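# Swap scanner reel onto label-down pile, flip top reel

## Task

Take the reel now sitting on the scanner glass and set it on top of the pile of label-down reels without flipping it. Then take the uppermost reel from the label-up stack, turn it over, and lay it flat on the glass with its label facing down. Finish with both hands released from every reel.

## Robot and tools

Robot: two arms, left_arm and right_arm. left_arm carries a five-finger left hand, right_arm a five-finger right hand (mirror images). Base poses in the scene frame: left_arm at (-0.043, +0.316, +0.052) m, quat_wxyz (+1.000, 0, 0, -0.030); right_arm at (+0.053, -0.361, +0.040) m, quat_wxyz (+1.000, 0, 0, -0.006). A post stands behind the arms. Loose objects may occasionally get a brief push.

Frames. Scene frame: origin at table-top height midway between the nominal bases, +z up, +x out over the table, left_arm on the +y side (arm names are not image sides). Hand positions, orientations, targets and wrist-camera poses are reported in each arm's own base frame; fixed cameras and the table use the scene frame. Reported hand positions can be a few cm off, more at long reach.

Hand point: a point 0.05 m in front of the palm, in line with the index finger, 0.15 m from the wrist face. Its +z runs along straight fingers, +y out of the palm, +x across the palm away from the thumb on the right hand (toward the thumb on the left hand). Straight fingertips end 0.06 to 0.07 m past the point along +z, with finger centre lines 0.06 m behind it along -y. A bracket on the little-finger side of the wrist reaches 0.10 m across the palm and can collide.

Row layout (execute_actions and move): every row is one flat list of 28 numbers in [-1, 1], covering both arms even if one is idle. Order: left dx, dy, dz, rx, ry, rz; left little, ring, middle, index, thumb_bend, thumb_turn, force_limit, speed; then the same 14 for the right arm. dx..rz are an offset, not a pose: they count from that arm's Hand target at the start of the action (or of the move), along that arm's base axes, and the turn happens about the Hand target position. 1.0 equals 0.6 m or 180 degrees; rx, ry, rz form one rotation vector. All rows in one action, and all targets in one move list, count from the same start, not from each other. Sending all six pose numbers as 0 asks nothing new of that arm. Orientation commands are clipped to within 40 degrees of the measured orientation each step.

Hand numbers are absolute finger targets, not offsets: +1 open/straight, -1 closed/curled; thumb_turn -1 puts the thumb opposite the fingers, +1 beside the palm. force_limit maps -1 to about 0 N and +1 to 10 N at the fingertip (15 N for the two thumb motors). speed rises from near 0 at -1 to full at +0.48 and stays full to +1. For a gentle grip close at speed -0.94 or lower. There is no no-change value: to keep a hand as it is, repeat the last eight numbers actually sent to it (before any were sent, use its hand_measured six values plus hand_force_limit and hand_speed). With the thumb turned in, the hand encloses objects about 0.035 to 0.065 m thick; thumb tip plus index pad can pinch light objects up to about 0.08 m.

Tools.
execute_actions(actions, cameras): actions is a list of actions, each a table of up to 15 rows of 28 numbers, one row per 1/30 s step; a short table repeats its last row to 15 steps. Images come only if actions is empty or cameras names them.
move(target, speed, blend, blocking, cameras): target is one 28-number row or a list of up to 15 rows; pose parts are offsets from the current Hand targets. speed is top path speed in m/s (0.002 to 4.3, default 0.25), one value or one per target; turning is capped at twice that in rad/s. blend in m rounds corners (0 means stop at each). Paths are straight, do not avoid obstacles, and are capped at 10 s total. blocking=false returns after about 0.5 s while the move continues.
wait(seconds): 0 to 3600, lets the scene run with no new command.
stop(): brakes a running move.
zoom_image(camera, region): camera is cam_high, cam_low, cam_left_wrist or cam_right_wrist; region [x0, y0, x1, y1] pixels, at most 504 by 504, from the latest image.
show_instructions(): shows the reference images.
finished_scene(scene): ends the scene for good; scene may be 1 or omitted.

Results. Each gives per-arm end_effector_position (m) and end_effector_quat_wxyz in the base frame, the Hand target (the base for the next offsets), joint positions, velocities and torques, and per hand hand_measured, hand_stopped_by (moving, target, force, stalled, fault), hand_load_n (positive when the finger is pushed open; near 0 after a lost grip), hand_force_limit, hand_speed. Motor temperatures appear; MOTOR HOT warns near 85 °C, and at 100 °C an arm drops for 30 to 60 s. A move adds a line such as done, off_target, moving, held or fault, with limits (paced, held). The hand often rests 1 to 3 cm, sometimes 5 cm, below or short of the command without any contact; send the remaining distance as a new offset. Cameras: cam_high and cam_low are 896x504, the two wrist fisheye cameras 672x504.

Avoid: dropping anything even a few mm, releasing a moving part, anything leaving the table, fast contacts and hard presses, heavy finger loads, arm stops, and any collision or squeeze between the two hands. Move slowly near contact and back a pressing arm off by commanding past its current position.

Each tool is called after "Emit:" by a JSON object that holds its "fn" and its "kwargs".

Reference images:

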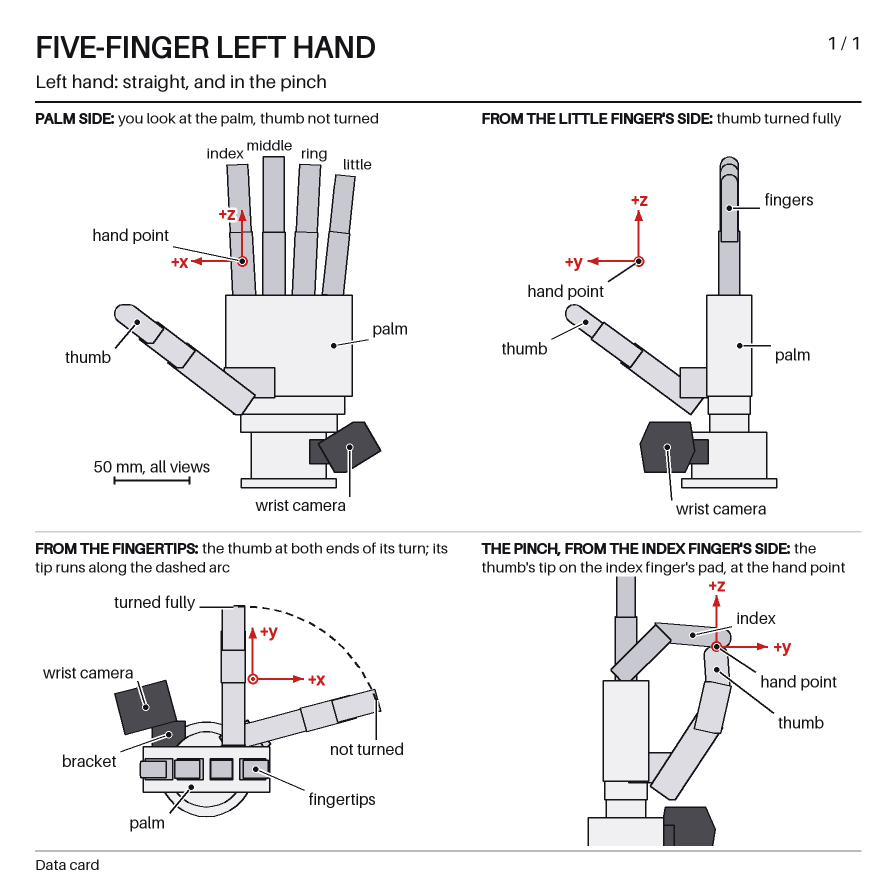

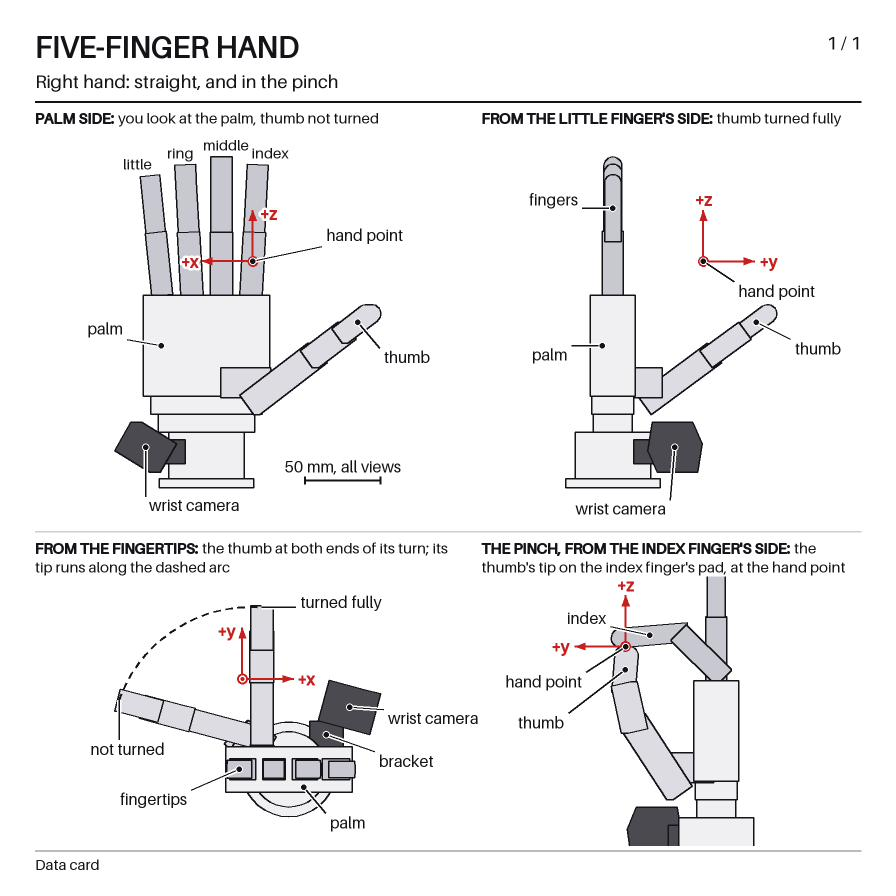

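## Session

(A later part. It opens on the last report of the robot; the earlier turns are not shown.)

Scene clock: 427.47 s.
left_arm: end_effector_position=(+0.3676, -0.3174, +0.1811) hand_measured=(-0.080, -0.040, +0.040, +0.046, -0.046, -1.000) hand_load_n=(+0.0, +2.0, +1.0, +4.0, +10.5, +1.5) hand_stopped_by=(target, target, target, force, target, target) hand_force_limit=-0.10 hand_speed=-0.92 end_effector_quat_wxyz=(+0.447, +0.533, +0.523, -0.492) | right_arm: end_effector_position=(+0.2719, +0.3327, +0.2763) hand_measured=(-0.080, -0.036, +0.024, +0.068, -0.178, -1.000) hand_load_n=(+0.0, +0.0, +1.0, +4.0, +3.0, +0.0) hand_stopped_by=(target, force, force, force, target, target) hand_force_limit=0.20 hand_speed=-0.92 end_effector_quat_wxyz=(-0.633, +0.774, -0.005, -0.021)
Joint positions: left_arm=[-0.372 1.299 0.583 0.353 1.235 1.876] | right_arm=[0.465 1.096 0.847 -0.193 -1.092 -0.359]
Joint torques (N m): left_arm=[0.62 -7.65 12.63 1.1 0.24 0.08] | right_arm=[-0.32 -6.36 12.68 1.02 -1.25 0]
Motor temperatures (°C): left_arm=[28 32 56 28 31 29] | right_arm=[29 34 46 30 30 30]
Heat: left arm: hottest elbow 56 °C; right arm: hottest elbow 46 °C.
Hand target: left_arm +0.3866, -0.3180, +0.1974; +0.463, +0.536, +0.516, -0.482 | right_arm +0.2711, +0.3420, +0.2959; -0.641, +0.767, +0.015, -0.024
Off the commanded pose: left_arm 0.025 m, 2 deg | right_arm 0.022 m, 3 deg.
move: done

Emit:
{"fn": "move", "kwargs": {"target": [0,0,0,0,0,0, -0.14,-0.09,0.01,0.03,-0.05,-1,-0.1,-0.92, 0,0,0,0,0,0, 0.05,0.05,0.1,0.15,0.0,-1,0.2,-0.85], "cameras": ["all"]}}

Scene clock: 428.73 s.
left_arm: end_effector_position=(+0.3689, -0.3163, +0.1766) hand_measured=(-0.140, -0.090, +0.010, +0.046, -0.046, -1.000) hand_load_n=(+0.0, +8.0, +1.0, +1.5, +10.0, +3.5) hand_stopped_by=(target, target, target, force, target, target) hand_force_limit=-0.10 hand_speed=-0.92 end_effector_quat_wxyz=(+0.444, +0.530, +0.529, -0.493) | right_arm: end_effector_position=(+0.2693, +0.3328, +0.2783) hand_measured=(+0.050, +0.050, +0.100, +0.150, +0.000, -1.000) hand_load_n=(+0.0, +0.0, +0.0, +0.0, +0.0, +0.0) hand_stopped_by=(target, target, target, target, target, target) hand_force_limit=0.20 hand_speed=-0.85 end_effector_quat_wxyz=(-0.636, +0.771, +0.000, -0.026)
Joint positions: left_arm=[-0.37 1.307 0.583 0.35 1.233 1.874] | right_arm=[0.465 1.096 0.848 -0.193 -1.108 -0.359]
Joint torques (N m): left_arm=[0.56 -8.35 12.56 1.2 0.3 0.11] | right_arm=[-0.38 -6.24 12.6 1.05 -0.54 0]
Motor temperatures (°C): left_arm=[28 32 55 28 31 29] | right_arm=[29 34 46 30 30 30]
Heat: left arm: hottest elbow 55 °C; right arm: hottest elbow 46 °C.
Hand target: left_arm +0.3866, -0.3180, +0.1973; +0.463, +0.536, +0.516, -0.482 | right_arm +0.2712, +0.3420, +0.2960; -0.641, +0.767, +0.015, -0.023
Off the commanded pose: left_arm 0.027 m, 3 deg | right_arm 0.020 m, 2 deg.
move: done
cam_left_wrist: T_world_to_cam=[[-0.97035, 0.05596, -0.23513, 0.4222], [0.23162, 0.49324, -0.83849, 0.23781], [0.06906, -0.86809, -0.49158, -0.09936]] pos_world=[0.36146, -0.22717, 0.24983]
cam_right_wrist: T_world_to_cam=[[0.17322, -0.23351, -0.9568, 0.29494], [-0.79001, -0.61306, 0.0066, 0.40587], [-0.58811, 0.75474, -0.29067, 0.10118]] pos_world=[0.32906, 0.24133, 0.30893]

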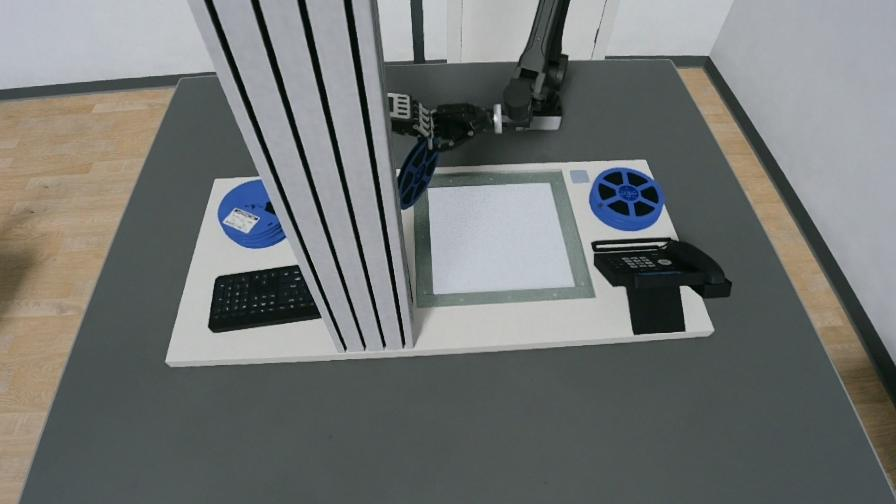

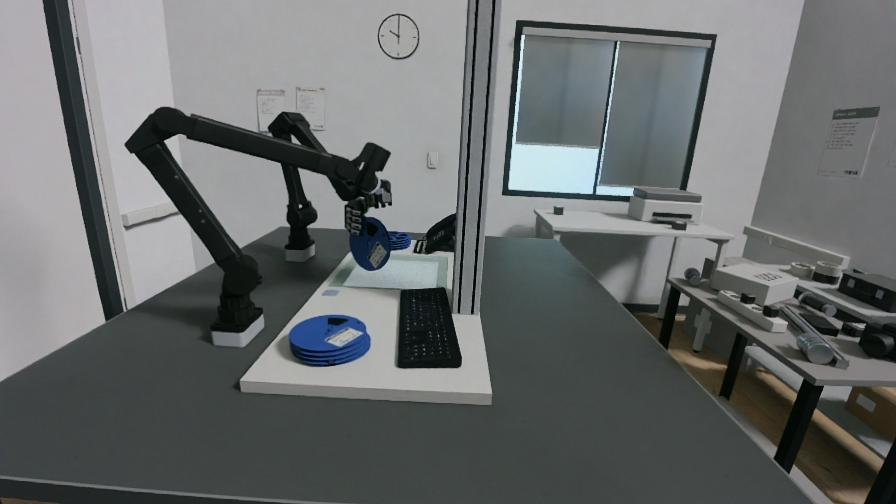

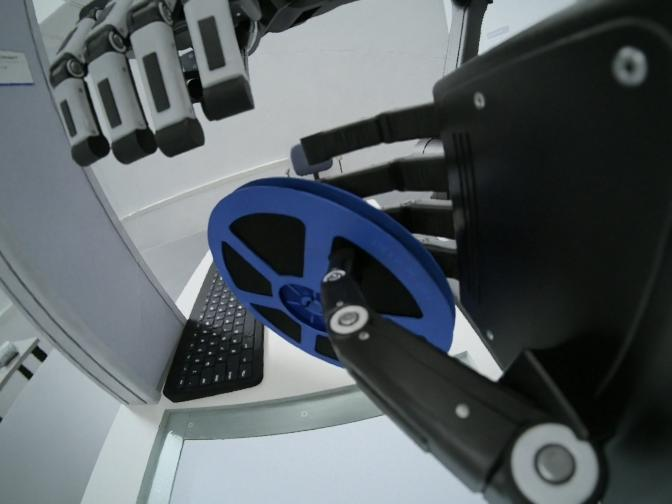

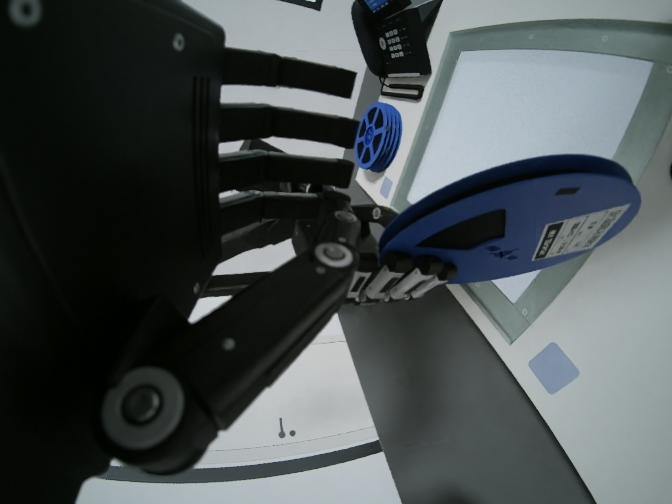

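Emit:
{"fn": "zoom_image", "kwargs": {"camera": "cam_low", "region": [320, 170, 430, 290]}}

Emit:
{"fn": "zoom_image", "kwargs": {"camera": "cam_left_wrist", "region": [180, 120, 500, 400]}}

Emit:
{"fn": "zoom_image", "kwargs": {"camera": "cam_right_wrist", "region": [300, 90, 672, 360]}}

Emit:
{"fn": "zoom_image", "kwargs": {"camera": "cam_high", "region": [380, 80, 490, 220]}}

Scaled by 4.200 from the camera's image (finer frame: 1280x720).

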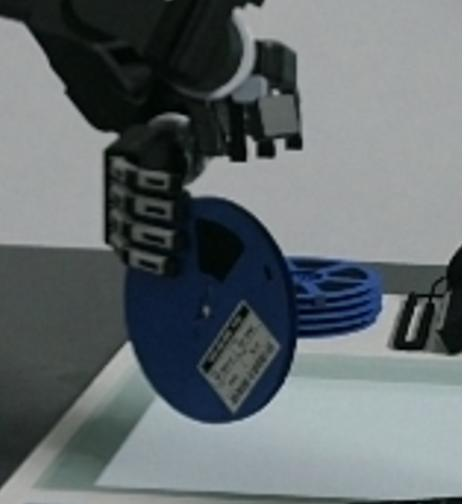

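Scaled by 1.575 from the camera's image (finer frame: 960x720).

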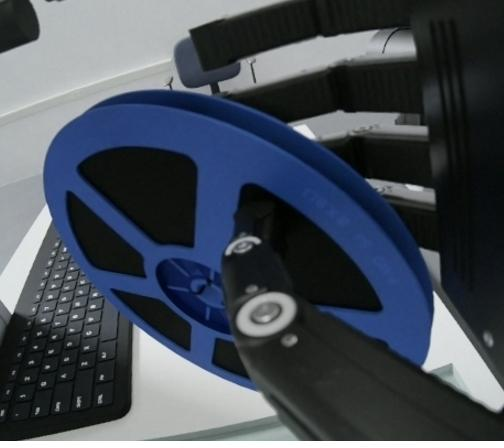

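Scaled by 1.355 from the camera's image (finer frame: 960x720).

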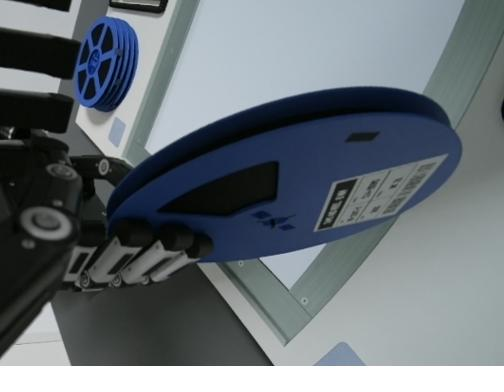

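Scaled by 3.600 from the camera's image (finer frame: 1280x720).

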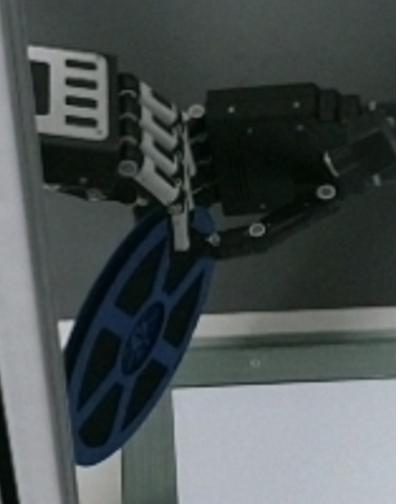

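Emit:
{"fn": "move", "kwargs": {"target": [[0,0,0,0,0,0, -0.14,-0.09,0.01,0.03,-0.05,-1,-0.1,-0.92, 0,0,0.12,0,0,0, 0.3,0.3,0.3,0.3,0.3,-1,0.2,-0.5],[0,0,0,0,0,0, -0.14,-0.09,0.01,0.03,-0.05,-1,-0.1,-0.92, 0,-0.30,0.14,0,0,0, 0.3,0.3,0.3,0.3,0.3,-1,0.2,-0.5]], "cameras": ["cam_low","cam_left_wrist"], "speed": 0.12, "blend": [0.02,0]}}

Scene clock: 441.70 s.
left_arm: end_effector_position=(+0.3689, -0.3163, +0.1766) hand_measured=(-0.140, -0.090, +0.010, +0.046, -0.046, -1.000) hand_load_n=(+0.0, +8.0, +1.0, +2.0, +10.5, +3.0) hand_stopped_by=(target, target, target, force, target, target) hand_force_limit=-0.10 hand_speed=-0.92 end_effector_quat_wxyz=(+0.444, +0.530, +0.529, -0.493) | right_arm: end_effector_position=(+0.2682, +0.1611, +0.3680) hand_measured=(+0.300, +0.300, +0.300, +0.300, +0.300, -1.000) hand_load_n=(+0.0, +0.0, +0.0, +0.0, +0.5, +0.0) hand_stopped_by=(target, target, target, target, target, target) hand_force_limit=0.20 hand_speed=-0.50 end_effector_quat_wxyz=(-0.632, +0.774, -0.037, +0.009)
Joint positions: left_arm=[-0.37 1.307 0.583 0.35 1.233 1.874] | right_arm=[-0.064 1.102 1.207 -1.683 -1.368 -1.545]
Joint torques (N m): left_arm=[0.44 -8.35 12.56 1.2 0.32 0.11] | right_arm=[-0.85 -5.54 11.47 -0.14 -0.79 -0.13]
Heat: left arm: hottest elbow 54 °C; right arm: hottest elbow 48 °C.
Hand target: left_arm +0.3866, -0.3180, +0.1973; +0.463, +0.536, +0.516, -0.482 | right_arm +0.2711, +0.1620, +0.3799; -0.641, +0.767, +0.015, -0.024
Off the commanded pose: left_arm 0.027 m, 3 deg | right_arm 0.012 m, 7 deg.
joint sent to its limit (right arm) — joint 4 (wrist pitch), lower limit. The joint targets are off in orientation, not in position.
move: off_target (right_arm)
cam_left_wrist: T_world_to_cam=[[-0.97035, 0.05596, -0.23513, 0.4222], [0.23162, 0.49324, -0.83849, 0.23781], [0.06906, -0.86809, -0.49158, -0.09936]] pos_world=[0.36146, -0.22717, 0.24983]

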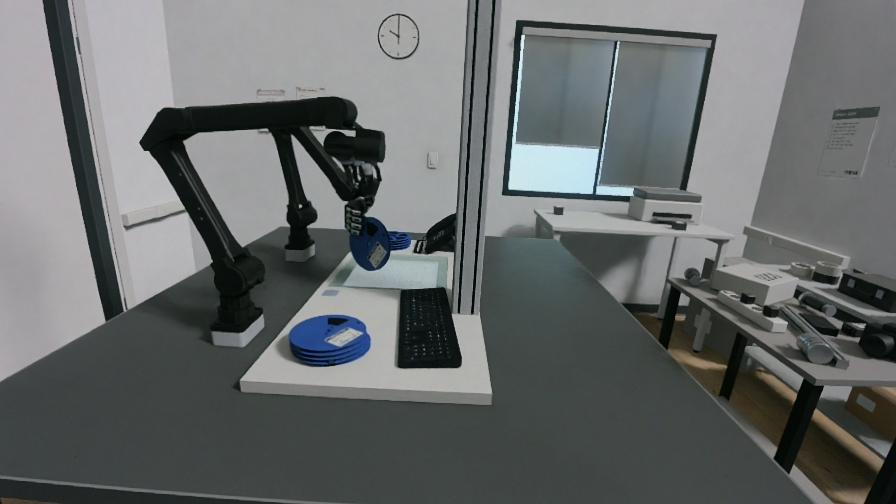

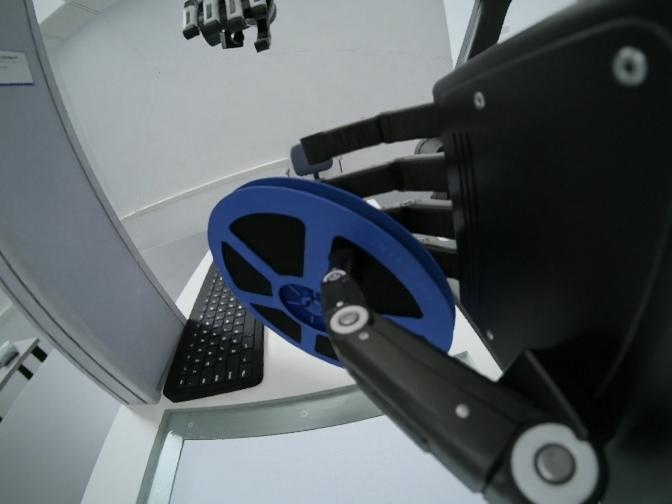

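Emit:
{"fn": "move", "kwargs": {"target": [0,0,0,0,0,0, -0.05,-0.03,0.0,0.0,-0.05,-1,0.2,-0.94, 0,0,0,0,0,0, 0.3,0.3,0.3,0.3,0.3,-1,0.2,-0.5], "cameras": ["cam_low","cam_left_wrist","cam_high"]}}

Scene clock: 442.73 s.
left_arm: end_effector_position=(+0.3689, -0.3163, +0.1766) hand_measured=(-0.050, -0.030, +0.000, +0.000, -0.046, -1.000) hand_load_n=(+0.0, +2.0, +1.5, +1.0, +7.0, +1.0) hand_stopped_by=(target, target, target, target, target, target) hand_force_limit=0.20 hand_speed=-0.94 end_effector_quat_wxyz=(+0.444, +0.530, +0.529, -0.493) | right_arm: end_effector_position=(+0.2682, +0.1611, +0.3680) hand_measured=(+0.300, +0.300, +0.300, +0.300, +0.300, -1.000) hand_load_n=(+0.0, +0.0, +0.0, +0.0, +0.0, +0.0) hand_stopped_by=(target, target, target, target, target, target) hand_force_limit=0.20 hand_speed=-0.50 end_effector_quat_wxyz=(-0.632, +0.774, -0.037, +0.009)
Joint positions: left_arm=[-0.37 1.307 0.583 0.35 1.233 1.874] | right_arm=[-0.064 1.102 1.207 -1.683 -1.368 -1.545]
Joint torques (N m): left_arm=[0.38 -8.35 12.56 1.21 0.32 0.11] | right_arm=[-0.73 -5.42 11.44 -0.14 -0.78 -0.12]
Heat: left arm: hottest elbow 53 °C; right arm: hottest elbow 48 °C.
Hand target: left_arm +0.3866, -0.3180, +0.1973; +0.463, +0.536, +0.516, -0.482 | right_arm +0.2712, +0.1620, +0.3799; -0.641, +0.767, +0.015, -0.024
Off the commanded pose: left_arm 0.027 m, 3 deg | right_arm 0.012 m, 7 deg.
joint sent to its limit (right arm) — joint 4 (wrist pitch), lower limit. The joint targets are off in orientation, not in position.
move: done
cam_left_wrist: T_world_to_cam=[[-0.97035, 0.05596, -0.23513, 0.4222], [0.23162, 0.49324, -0.83849, 0.23781], [0.06906, -0.86809, -0.49158, -0.09936]] pos_world=[0.36146, -0.22717, 0.24983]
Images, in order (width x height): cam_high 896x504, cam_low 896x504, cam_left_wrist 672x504.

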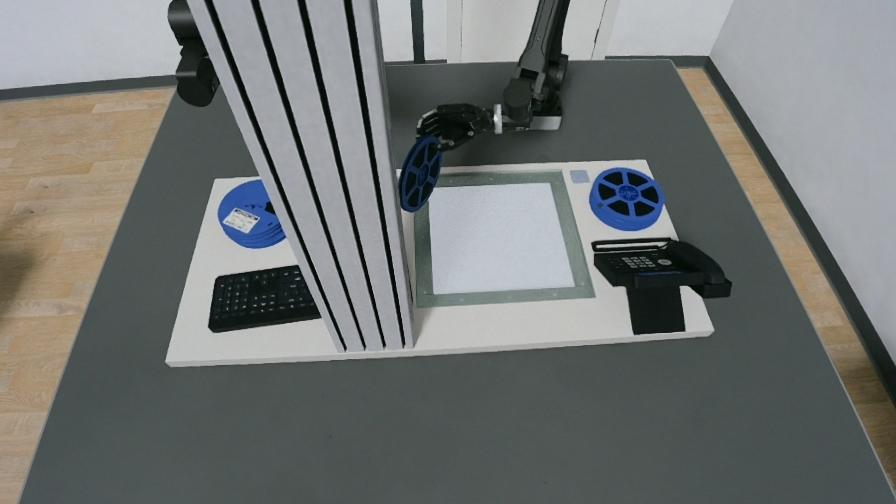

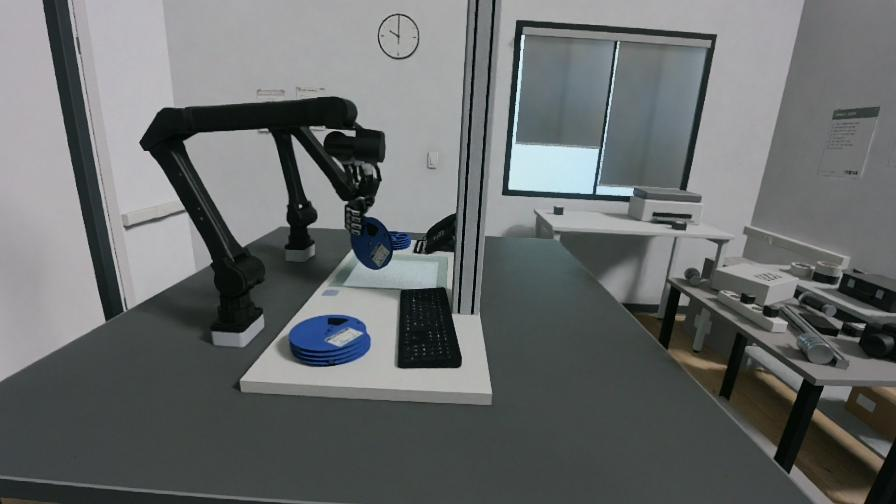

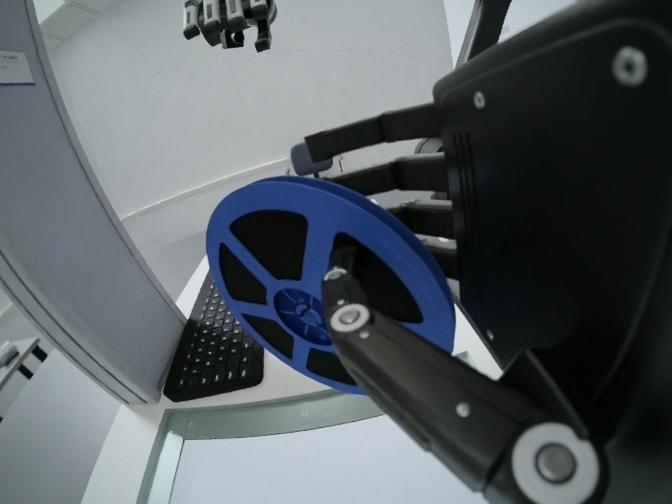

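Emit:
{"fn": "zoom_image", "kwargs": {"camera": "cam_low", "region": [320, 170, 430, 290]}}

Emit:
{"fn": "zoom_image", "kwargs": {"camera": "cam_high", "region": [380, 80, 490, 220]}}

Scaled by 4.200 from the camera's image (finer frame: 1280x720).

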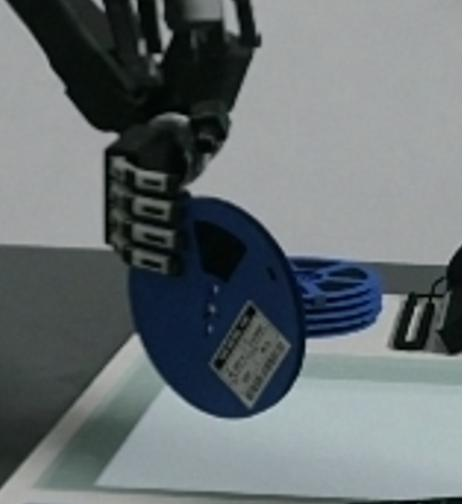

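Scaled by 3.600 from the camera's image (finer frame: 1280x720).

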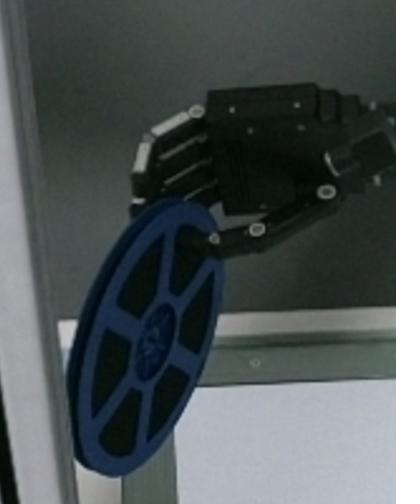

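Emit:
{"fn": "move", "kwargs": {"target": [-0.044,0.03,0.121,-0.0319,0.4991,0.0513, -0.05,-0.03,0.0,0.0,-0.05,-1,0.2,-0.94, 0,0,0,0,0,0, 0.3,0.3,0.3,0.3,0.3,-1,0.2,-0.5], "cameras": ["all"], "speed": 0.12}}

Scene clock: 451.53 s.
left_arm: end_effector_position=(+0.3398, -0.3007, +0.2465) hand_measured=(-0.050, -0.030, +0.000, +0.000, -0.048, -1.000) hand_load_n=(+0.0, +2.0, +0.0, +1.5, +4.0, +0.5) hand_stopped_by=(target, target, target, target, target, target) hand_force_limit=0.20 hand_speed=-0.94 end_effector_quat_wxyz=(-0.002, -0.030, +0.714, -0.699) | right_arm: end_effector_position=(+0.2682, +0.1611, +0.3680) hand_measured=(+0.300, +0.300, +0.300, +0.300, +0.300, -1.000) hand_load_n=(+0.0, +0.0, +0.0, +0.0, +0.0, +0.0) hand_stopped_by=(target, target, target, target, target, target) hand_force_limit=0.20 hand_speed=-0.50 end_effector_quat_wxyz=(-0.632, +0.774, -0.037, +0.009)
Joint positions: left_arm=[-0.283 1.285 0.74 0.473 1.248 0.024] | right_arm=[-0.064 1.102 1.207 -1.683 -1.368 -1.545]
Joint torques (N m): left_arm=[0.85 -8.7 14.49 1.88 0.01 -0.26] | right_arm=[-0.97 -5.48 11.45 -0.13 -0.79 -0.14]
Motor temperatures (°C): left_arm=[28 32 55 28 31 29] | right_arm=[29 34 49 30 30 30]
Heat: left arm: hottest elbow 55 °C; right arm: hottest elbow 49 °C.
Hand target: left_arm +0.3603, -0.3000, +0.2699; +0.021, -0.020, +0.707, -0.707 | right_arm +0.2712, +0.1620, +0.3799; -0.641, +0.767, +0.015, -0.024
Off the commanded pose: left_arm 0.031 m, 3 deg | right_arm 0.012 m, 7 deg.
joint sent to its limit (right arm) — joint 4 (wrist pitch), lower limit. The joint targets are off in orientation, not in position.
move: off_target (left_arm)
cam_left_wrist: T_world_to_cam=[[-0.23911, -0.05601, 0.96938, -0.16957], [-0.90716, 0.36889, -0.20244, 0.48831], [-0.34625, -0.92778, -0.13901, -0.01326]] pos_world=[0.39785, -0.20193, 0.26139]
cam_right_wrist: T_world_to_cam=[[0.15448, -0.26106, -0.95288, 0.34892], [-0.84818, -0.52965, 0.0076, 0.30097], [-0.50668, 0.80704, -0.30325, 0.23059]] pos_world=[0.31822, 0.06441, 0.40012]

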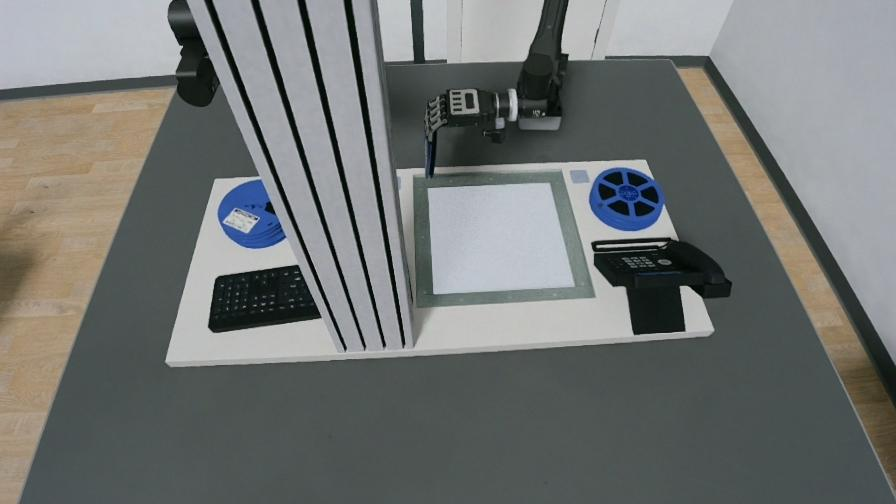

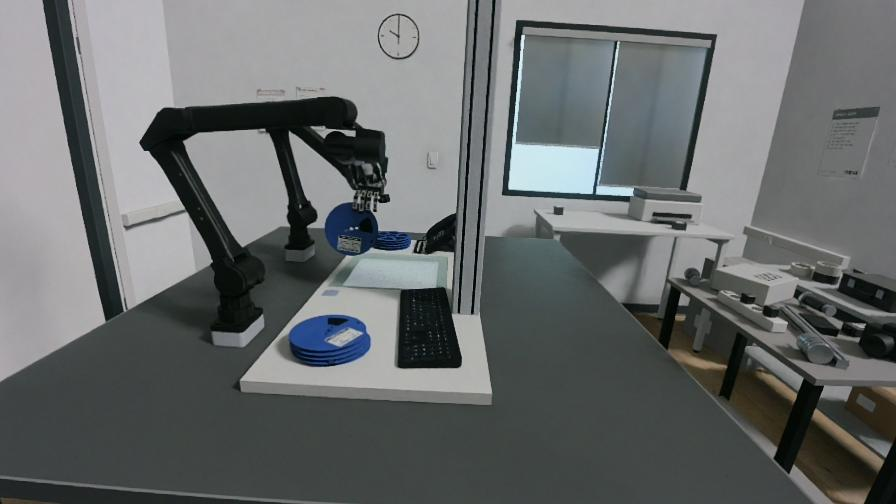

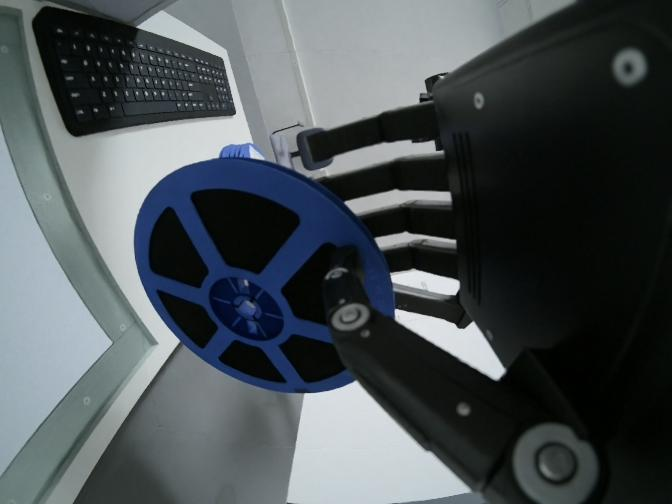

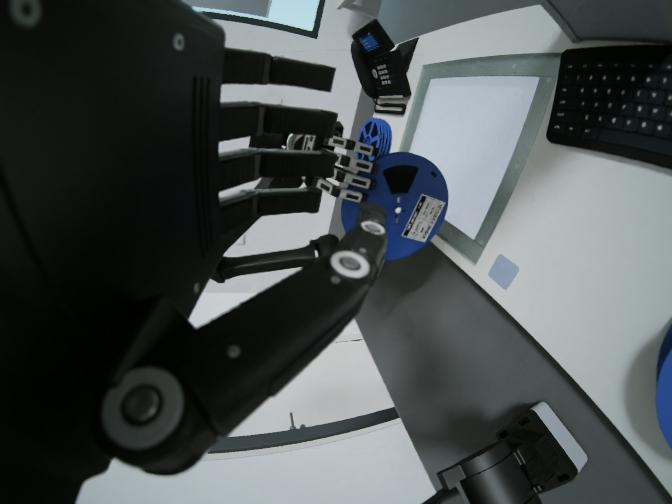

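Emit:
{"fn": "zoom_image", "kwargs": {"camera": "cam_low", "region": [300, 150, 420, 270]}}

Emit:
{"fn": "zoom_image", "kwargs": {"camera": "cam_left_wrist", "region": [120, 130, 480, 410]}}

Emit:
{"fn": "zoom_image", "kwargs": {"camera": "cam_right_wrist", "region": [300, 110, 480, 290]}}

Emit:
{"fn": "zoom_image", "kwargs": {"camera": "cam_high", "region": [390, 70, 500, 200]}}

Scaled by 4.200 from the camera's image (finer frame: 1280x720).

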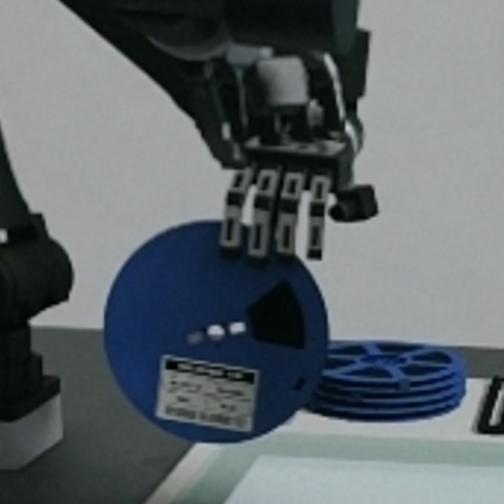

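Scaled by 1.400 from the camera's image (finer frame: 960x720).

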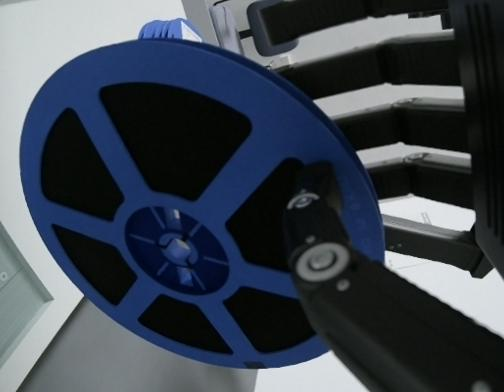

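Scaled by 2.800 from the camera's image (finer frame: 960x720).

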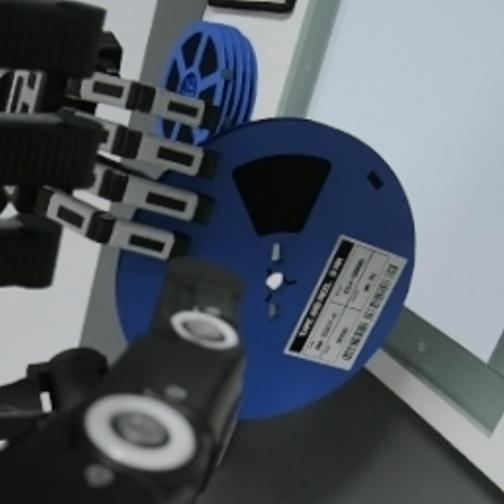

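Scaled by 3.877 from the camera's image (finer frame: 1280x720).

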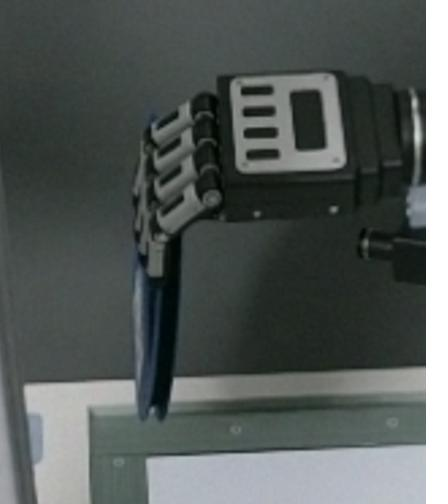

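Emit:
{"fn": "move", "kwargs": {"target": [0,0,0,0,0,0, -0.2,-0.06,-0.06,-0.04,-0.05,-1,-0.3,-0.94, 0,0,0,0,0,0, 0.3,0.3,0.3,0.3,0.3,-1,0.2,-0.5], "cameras": ["cam_low","cam_left_wrist"]}}

Emit:
{"fn": "zoom_image", "kwargs": {"camera": "cam_low", "region": [300, 150, 420, 270]}}

Scene clock: 453.60 s.
left_arm: end_effector_position=(+0.3399, -0.3006, +0.2466) hand_measured=(-0.200, -0.040, -0.038, -0.020, -0.048, -1.000) hand_load_n=(+0.0, +3.5, +5.5, +3.5, +5.5, +0.0) hand_stopped_by=(target, force, force, force, target, target) hand_force_limit=-0.30 hand_speed=-0.94 end_effector_quat_wxyz=(-0.002, -0.030, +0.714, -0.699) | right_arm: end_effector_position=(+0.2682, +0.1611, +0.3680) hand_measured=(+0.300, +0.300, +0.300, +0.300, +0.300, -1.000) hand_load_n=(+0.0, +0.0, +0.0, +0.0, +0.5, +0.0) hand_stopped_by=(target, target, target, target, target, target) hand_force_limit=0.20 hand_speed=-0.50 end_effector_quat_wxyz=(-0.632, +0.774, -0.037, +0.009)
Joint positions: left_arm=[-0.282 1.285 0.74 0.475 1.248 0.021] | right_arm=[-0.064 1.102 1.207 -1.683 -1.368 -1.545]
Joint torques (N m): left_arm=[0.79 -8.7 14.46 1.89 0.01 -0.21] | right_arm=[-0.97 -5.54 11.45 -0.09 -0.79 -0.12]
Motor temperatures (°C): left_arm=[28 32 55 28 31 29] | right_arm=[29 34 49 30 30 30]
Heat: left arm: hottest elbow 55 °C; right arm: hottest elbow 49 °C.
Hand target: left_arm +0.3602, -0.3000, +0.2699; +0.021, -0.020, +0.707, -0.707 | right_arm +0.2712, +0.1620, +0.3799; -0.641, +0.767, +0.015, -0.024
Off the commanded pose: left_arm 0.031 m, 3 deg | right_arm 0.012 m, 7 deg.
joint sent to its limit (right arm) — joint 4 (wrist pitch), lower limit. The joint targets are off in orientation, not in position.
move: done
cam_left_wrist: T_world_to_cam=[[-0.23791, -0.05561, 0.96969, -0.17002], [-0.90755, 0.36843, -0.20153, 0.48819], [-0.34605, -0.92799, -0.13812, -0.01348]] pos_world=[0.39794, -0.20183, 0.26139]

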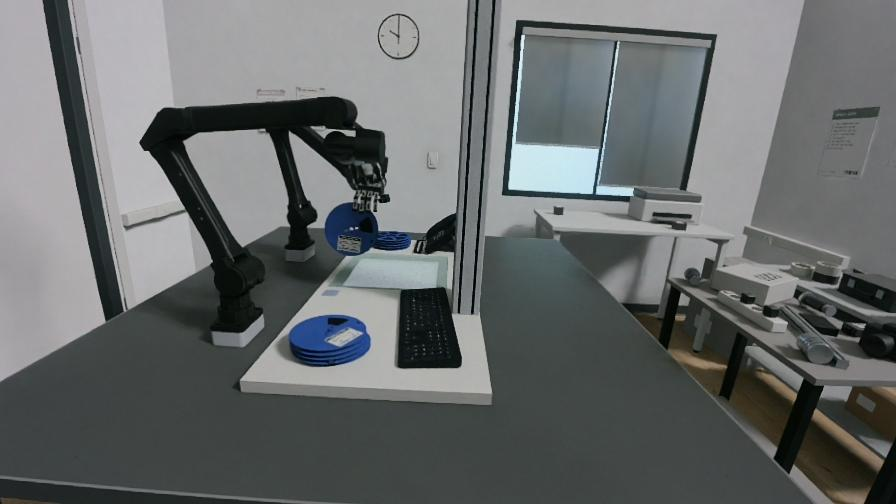

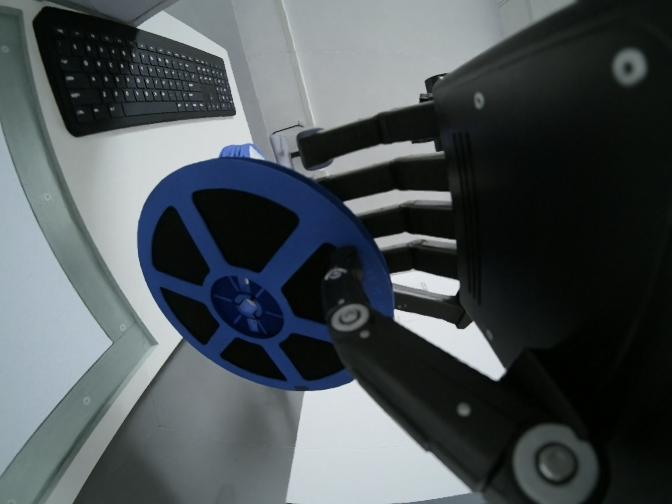

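Scaled by 4.200 from the camera's image (finer frame: 1280x720).

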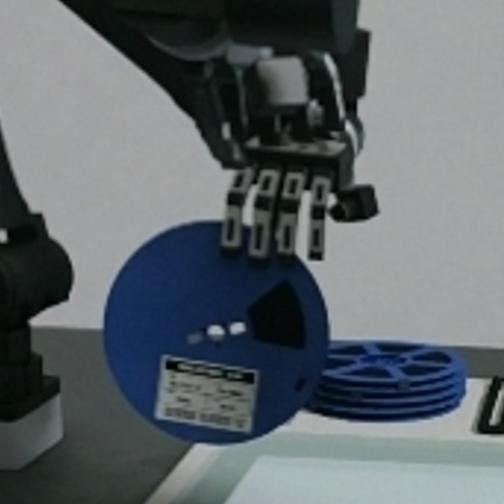

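Emit:
{"fn": "move", "kwargs": {"target": [0,0,0,0,0,0, -0.2,-0.06,-0.06,-0.04,-0.075,-1,0.1,-0.94, 0,0,0,0,0,0, 0.3,0.3,0.3,0.3,0.3,-1,0.2,-0.5], "cameras": ["cam_left_wrist","cam_high"]}}

Emit:
{"fn": "zoom_image", "kwargs": {"camera": "cam_high", "region": [390, 70, 500, 200]}}

Scene clock: 454.53 s.
left_arm: end_effector_position=(+0.3399, -0.3006, +0.2466) hand_measured=(-0.200, -0.040, -0.038, -0.020, -0.058, -1.000) hand_load_n=(+0.0, +3.5, +5.5, +3.5, +8.0, +0.5) hand_stopped_by=(target, force, force, force, force, target) hand_force_limit=0.10 hand_speed=-0.94 end_effector_quat_wxyz=(-0.002, -0.030, +0.714, -0.699) | right_arm: end_effector_position=(+0.2682, +0.1611, +0.3680) hand_measured=(+0.300, +0.300, +0.300, +0.300, +0.300, -1.000) hand_load_n=(+0.0, +0.0, +0.0, +0.0, +0.0, +0.0) hand_stopped_by=(target, target, target, target, target, target) hand_force_limit=0.20 hand_speed=-0.50 end_effector_quat_wxyz=(-0.632, +0.774, -0.037, +0.009)
Joint positions: left_arm=[-0.282 1.285 0.74 0.475 1.248 0.021] | right_arm=[-0.064 1.102 1.207 -1.683 -1.368 -1.545]
Joint torques (N m): left_arm=[0.79 -8.76 14.45 1.89 0.01 -0.21] | right_arm=[-0.85 -5.54 11.47 -0.13 -0.79 -0.11]
Motor temperatures (°C): left_arm=[28 32 55 28 31 29] | right_arm=[29 34 49 30 30 30]
Heat: left arm: hottest elbow 55 °C; right arm: hottest elbow 49 °C.
Hand target: left_arm +0.3602, -0.3000, +0.2699; +0.021, -0.020, +0.707, -0.707 | right_arm +0.2712, +0.1620, +0.3799; -0.641, +0.767, +0.015, -0.024
Off the commanded pose: left_arm 0.031 m, 3 deg | right_arm 0.012 m, 7 deg.
joint sent to its limit (right arm) — joint 4 (wrist pitch), lower limit. The joint targets are off in orientation, not in position.
move: done
cam_left_wrist: T_world_to_cam=[[-0.23791, -0.05561, 0.96969, -0.17002], [-0.90755, 0.36843, -0.20153, 0.48819], [-0.34605, -0.92799, -0.13812, -0.01348]] pos_world=[0.39794, -0.20183, 0.26139]
Images, in order (width x height): cam_high 896x504, cam_left_wrist 672x504.

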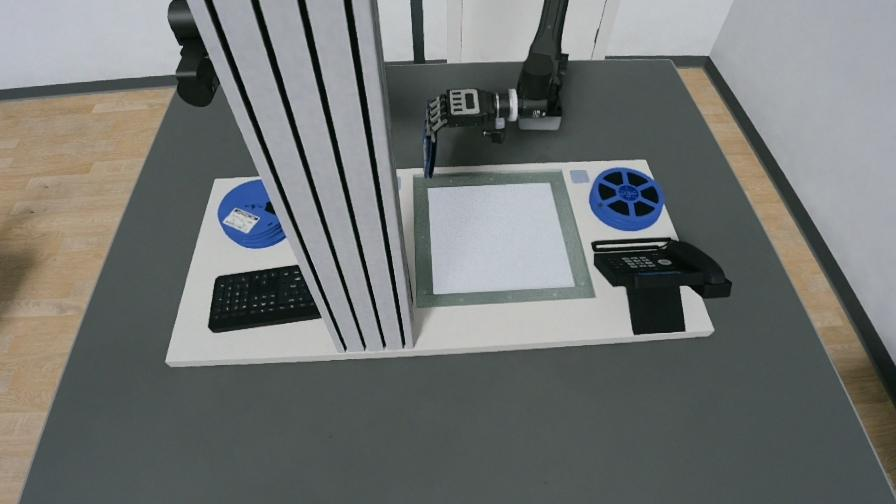

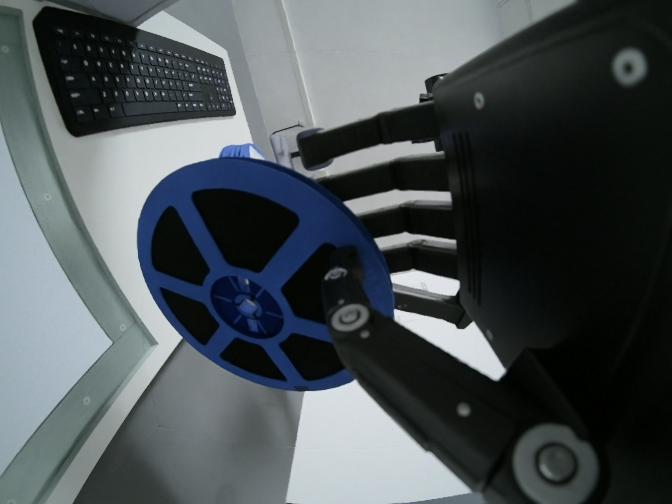

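Scaled by 3.877 from the camera's image (finer frame: 1280x720).

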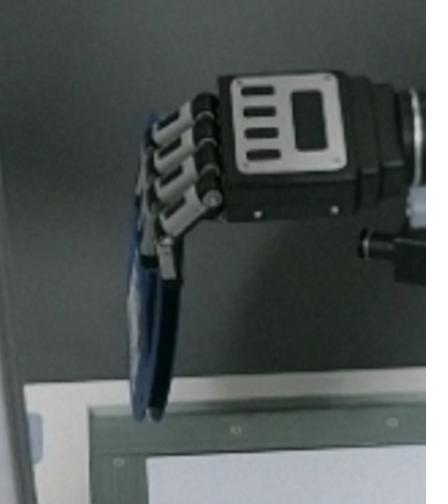

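Emit:
{"fn": "move", "kwargs": {"target": [-0.117,0.133,0.0,0.499,0.03,0, -0.2,-0.06,-0.06,-0.04,-0.075,-1,0.1,-0.94, 0,0,0,0,0,0, 0.3,0.3,0.3,0.3,0.3,-1,0.2,-0.5], "cameras": ["all"], "speed": 0.12}}

Scene clock: 463.83 s.
left_arm: end_effector_position=(+0.2842, -0.2091, +0.2537) hand_measured=(-0.200, -0.040, -0.038, -0.020, -0.058, -1.000) hand_load_n=(+0.0, +2.5, +7.0, +5.0, +8.5, +1.0) hand_stopped_by=(target, force, force, force, force, target) hand_force_limit=0.10 hand_speed=-0.94 end_effector_quat_wxyz=(-0.015, -0.031, +0.999, +0.009) | right_arm: end_effector_position=(+0.2682, +0.1611, +0.3680) hand_measured=(+0.300, +0.300, +0.300, +0.300, +0.300, -1.000) hand_load_n=(+0.0, +0.0, +0.0, +0.0, +0.0, +0.0) hand_stopped_by=(target, target, target, target, target, target) hand_force_limit=0.20 hand_speed=-0.50 end_effector_quat_wxyz=(-0.632, +0.774, -0.037, +0.009)
Joint positions: left_arm=[-0.693 1.449 1.462 -1.618 0.008 0.815] | right_arm=[-0.064 1.102 1.207 -1.683 -1.368 -1.545]
Joint torques (N m): left_arm=[-1.55 -11.22 14.76 -0.42 -0.21 -0.12] | right_arm=[-0.91 -5.48 11.47 -0.14 -0.79 -0.12]
Motor temperatures (°C): left_arm=[28 32 57 28 31 29] | right_arm=[29 34 50 30 30 30]
Heat: left arm: hottest elbow 57 °C; right arm: hottest elbow 50 °C.
Hand target: left_arm +0.2900, -0.2202, +0.2698; -0.001, -0.030, +1.000, +0.000 | right_arm +0.2712, +0.1620, +0.3799; -0.641, +0.767, +0.015, -0.024
Off the commanded pose: left_arm 0.021 m, 2 deg | right_arm 0.012 m, 7 deg.
joint sent to its limit (right arm) — joint 4 (wrist pitch), lower limit. The joint targets are off in orientation, not in position.
move: off_target (left_arm)
cam_left_wrist: T_world_to_cam=[[-0.22401, -0.97402, -0.03325, -0.1266], [-0.88262, 0.18829, 0.43074, 0.20006], [-0.41329, 0.12584, -0.90186, 0.48631]] pos_world=[0.3492, -0.22218, 0.3482]
cam_right_wrist: T_world_to_cam=[[0.15448, -0.26106, -0.95288, 0.34892], [-0.84818, -0.52965, 0.0076, 0.30097], [-0.50668, 0.80704, -0.30325, 0.23059]] pos_world=[0.31822, 0.06441, 0.40012]

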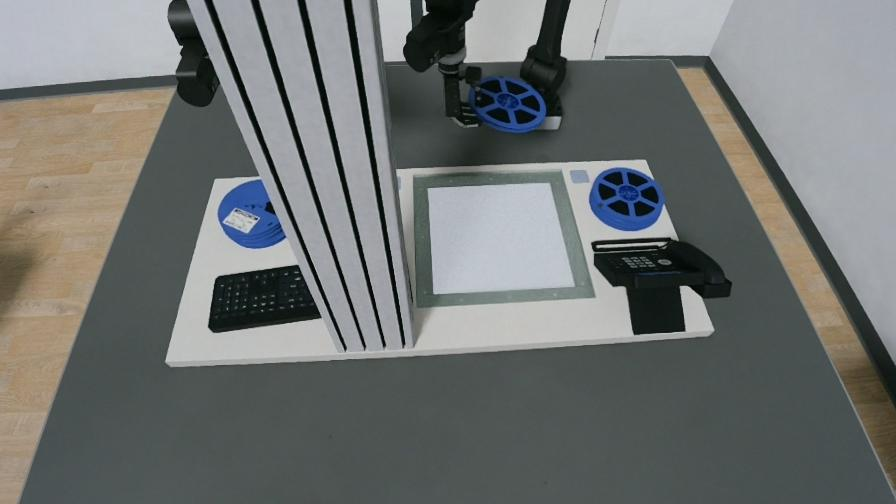

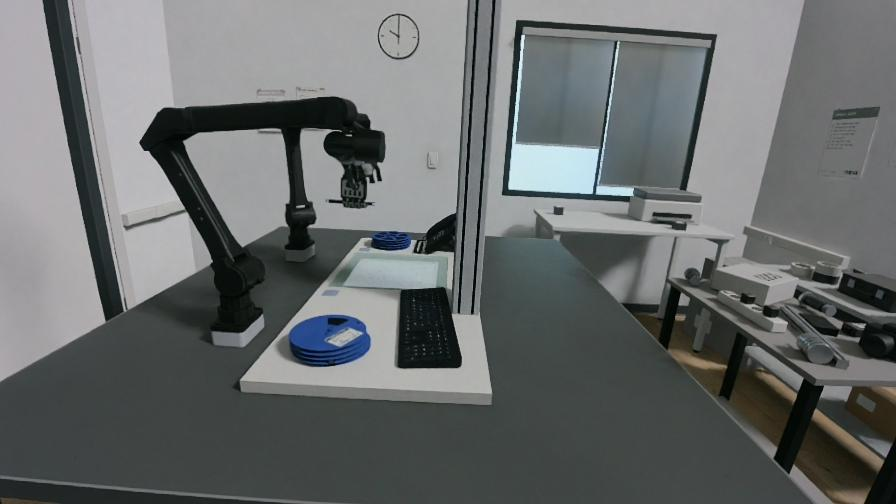

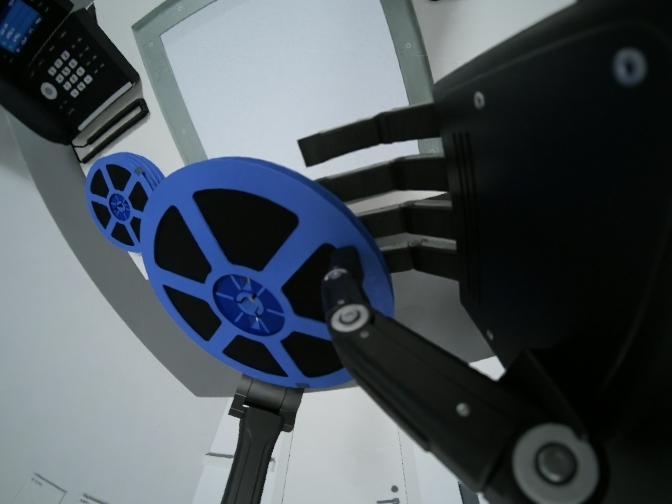

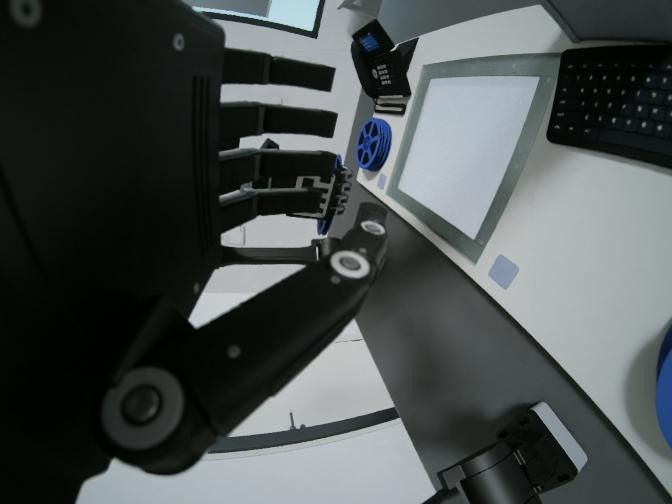

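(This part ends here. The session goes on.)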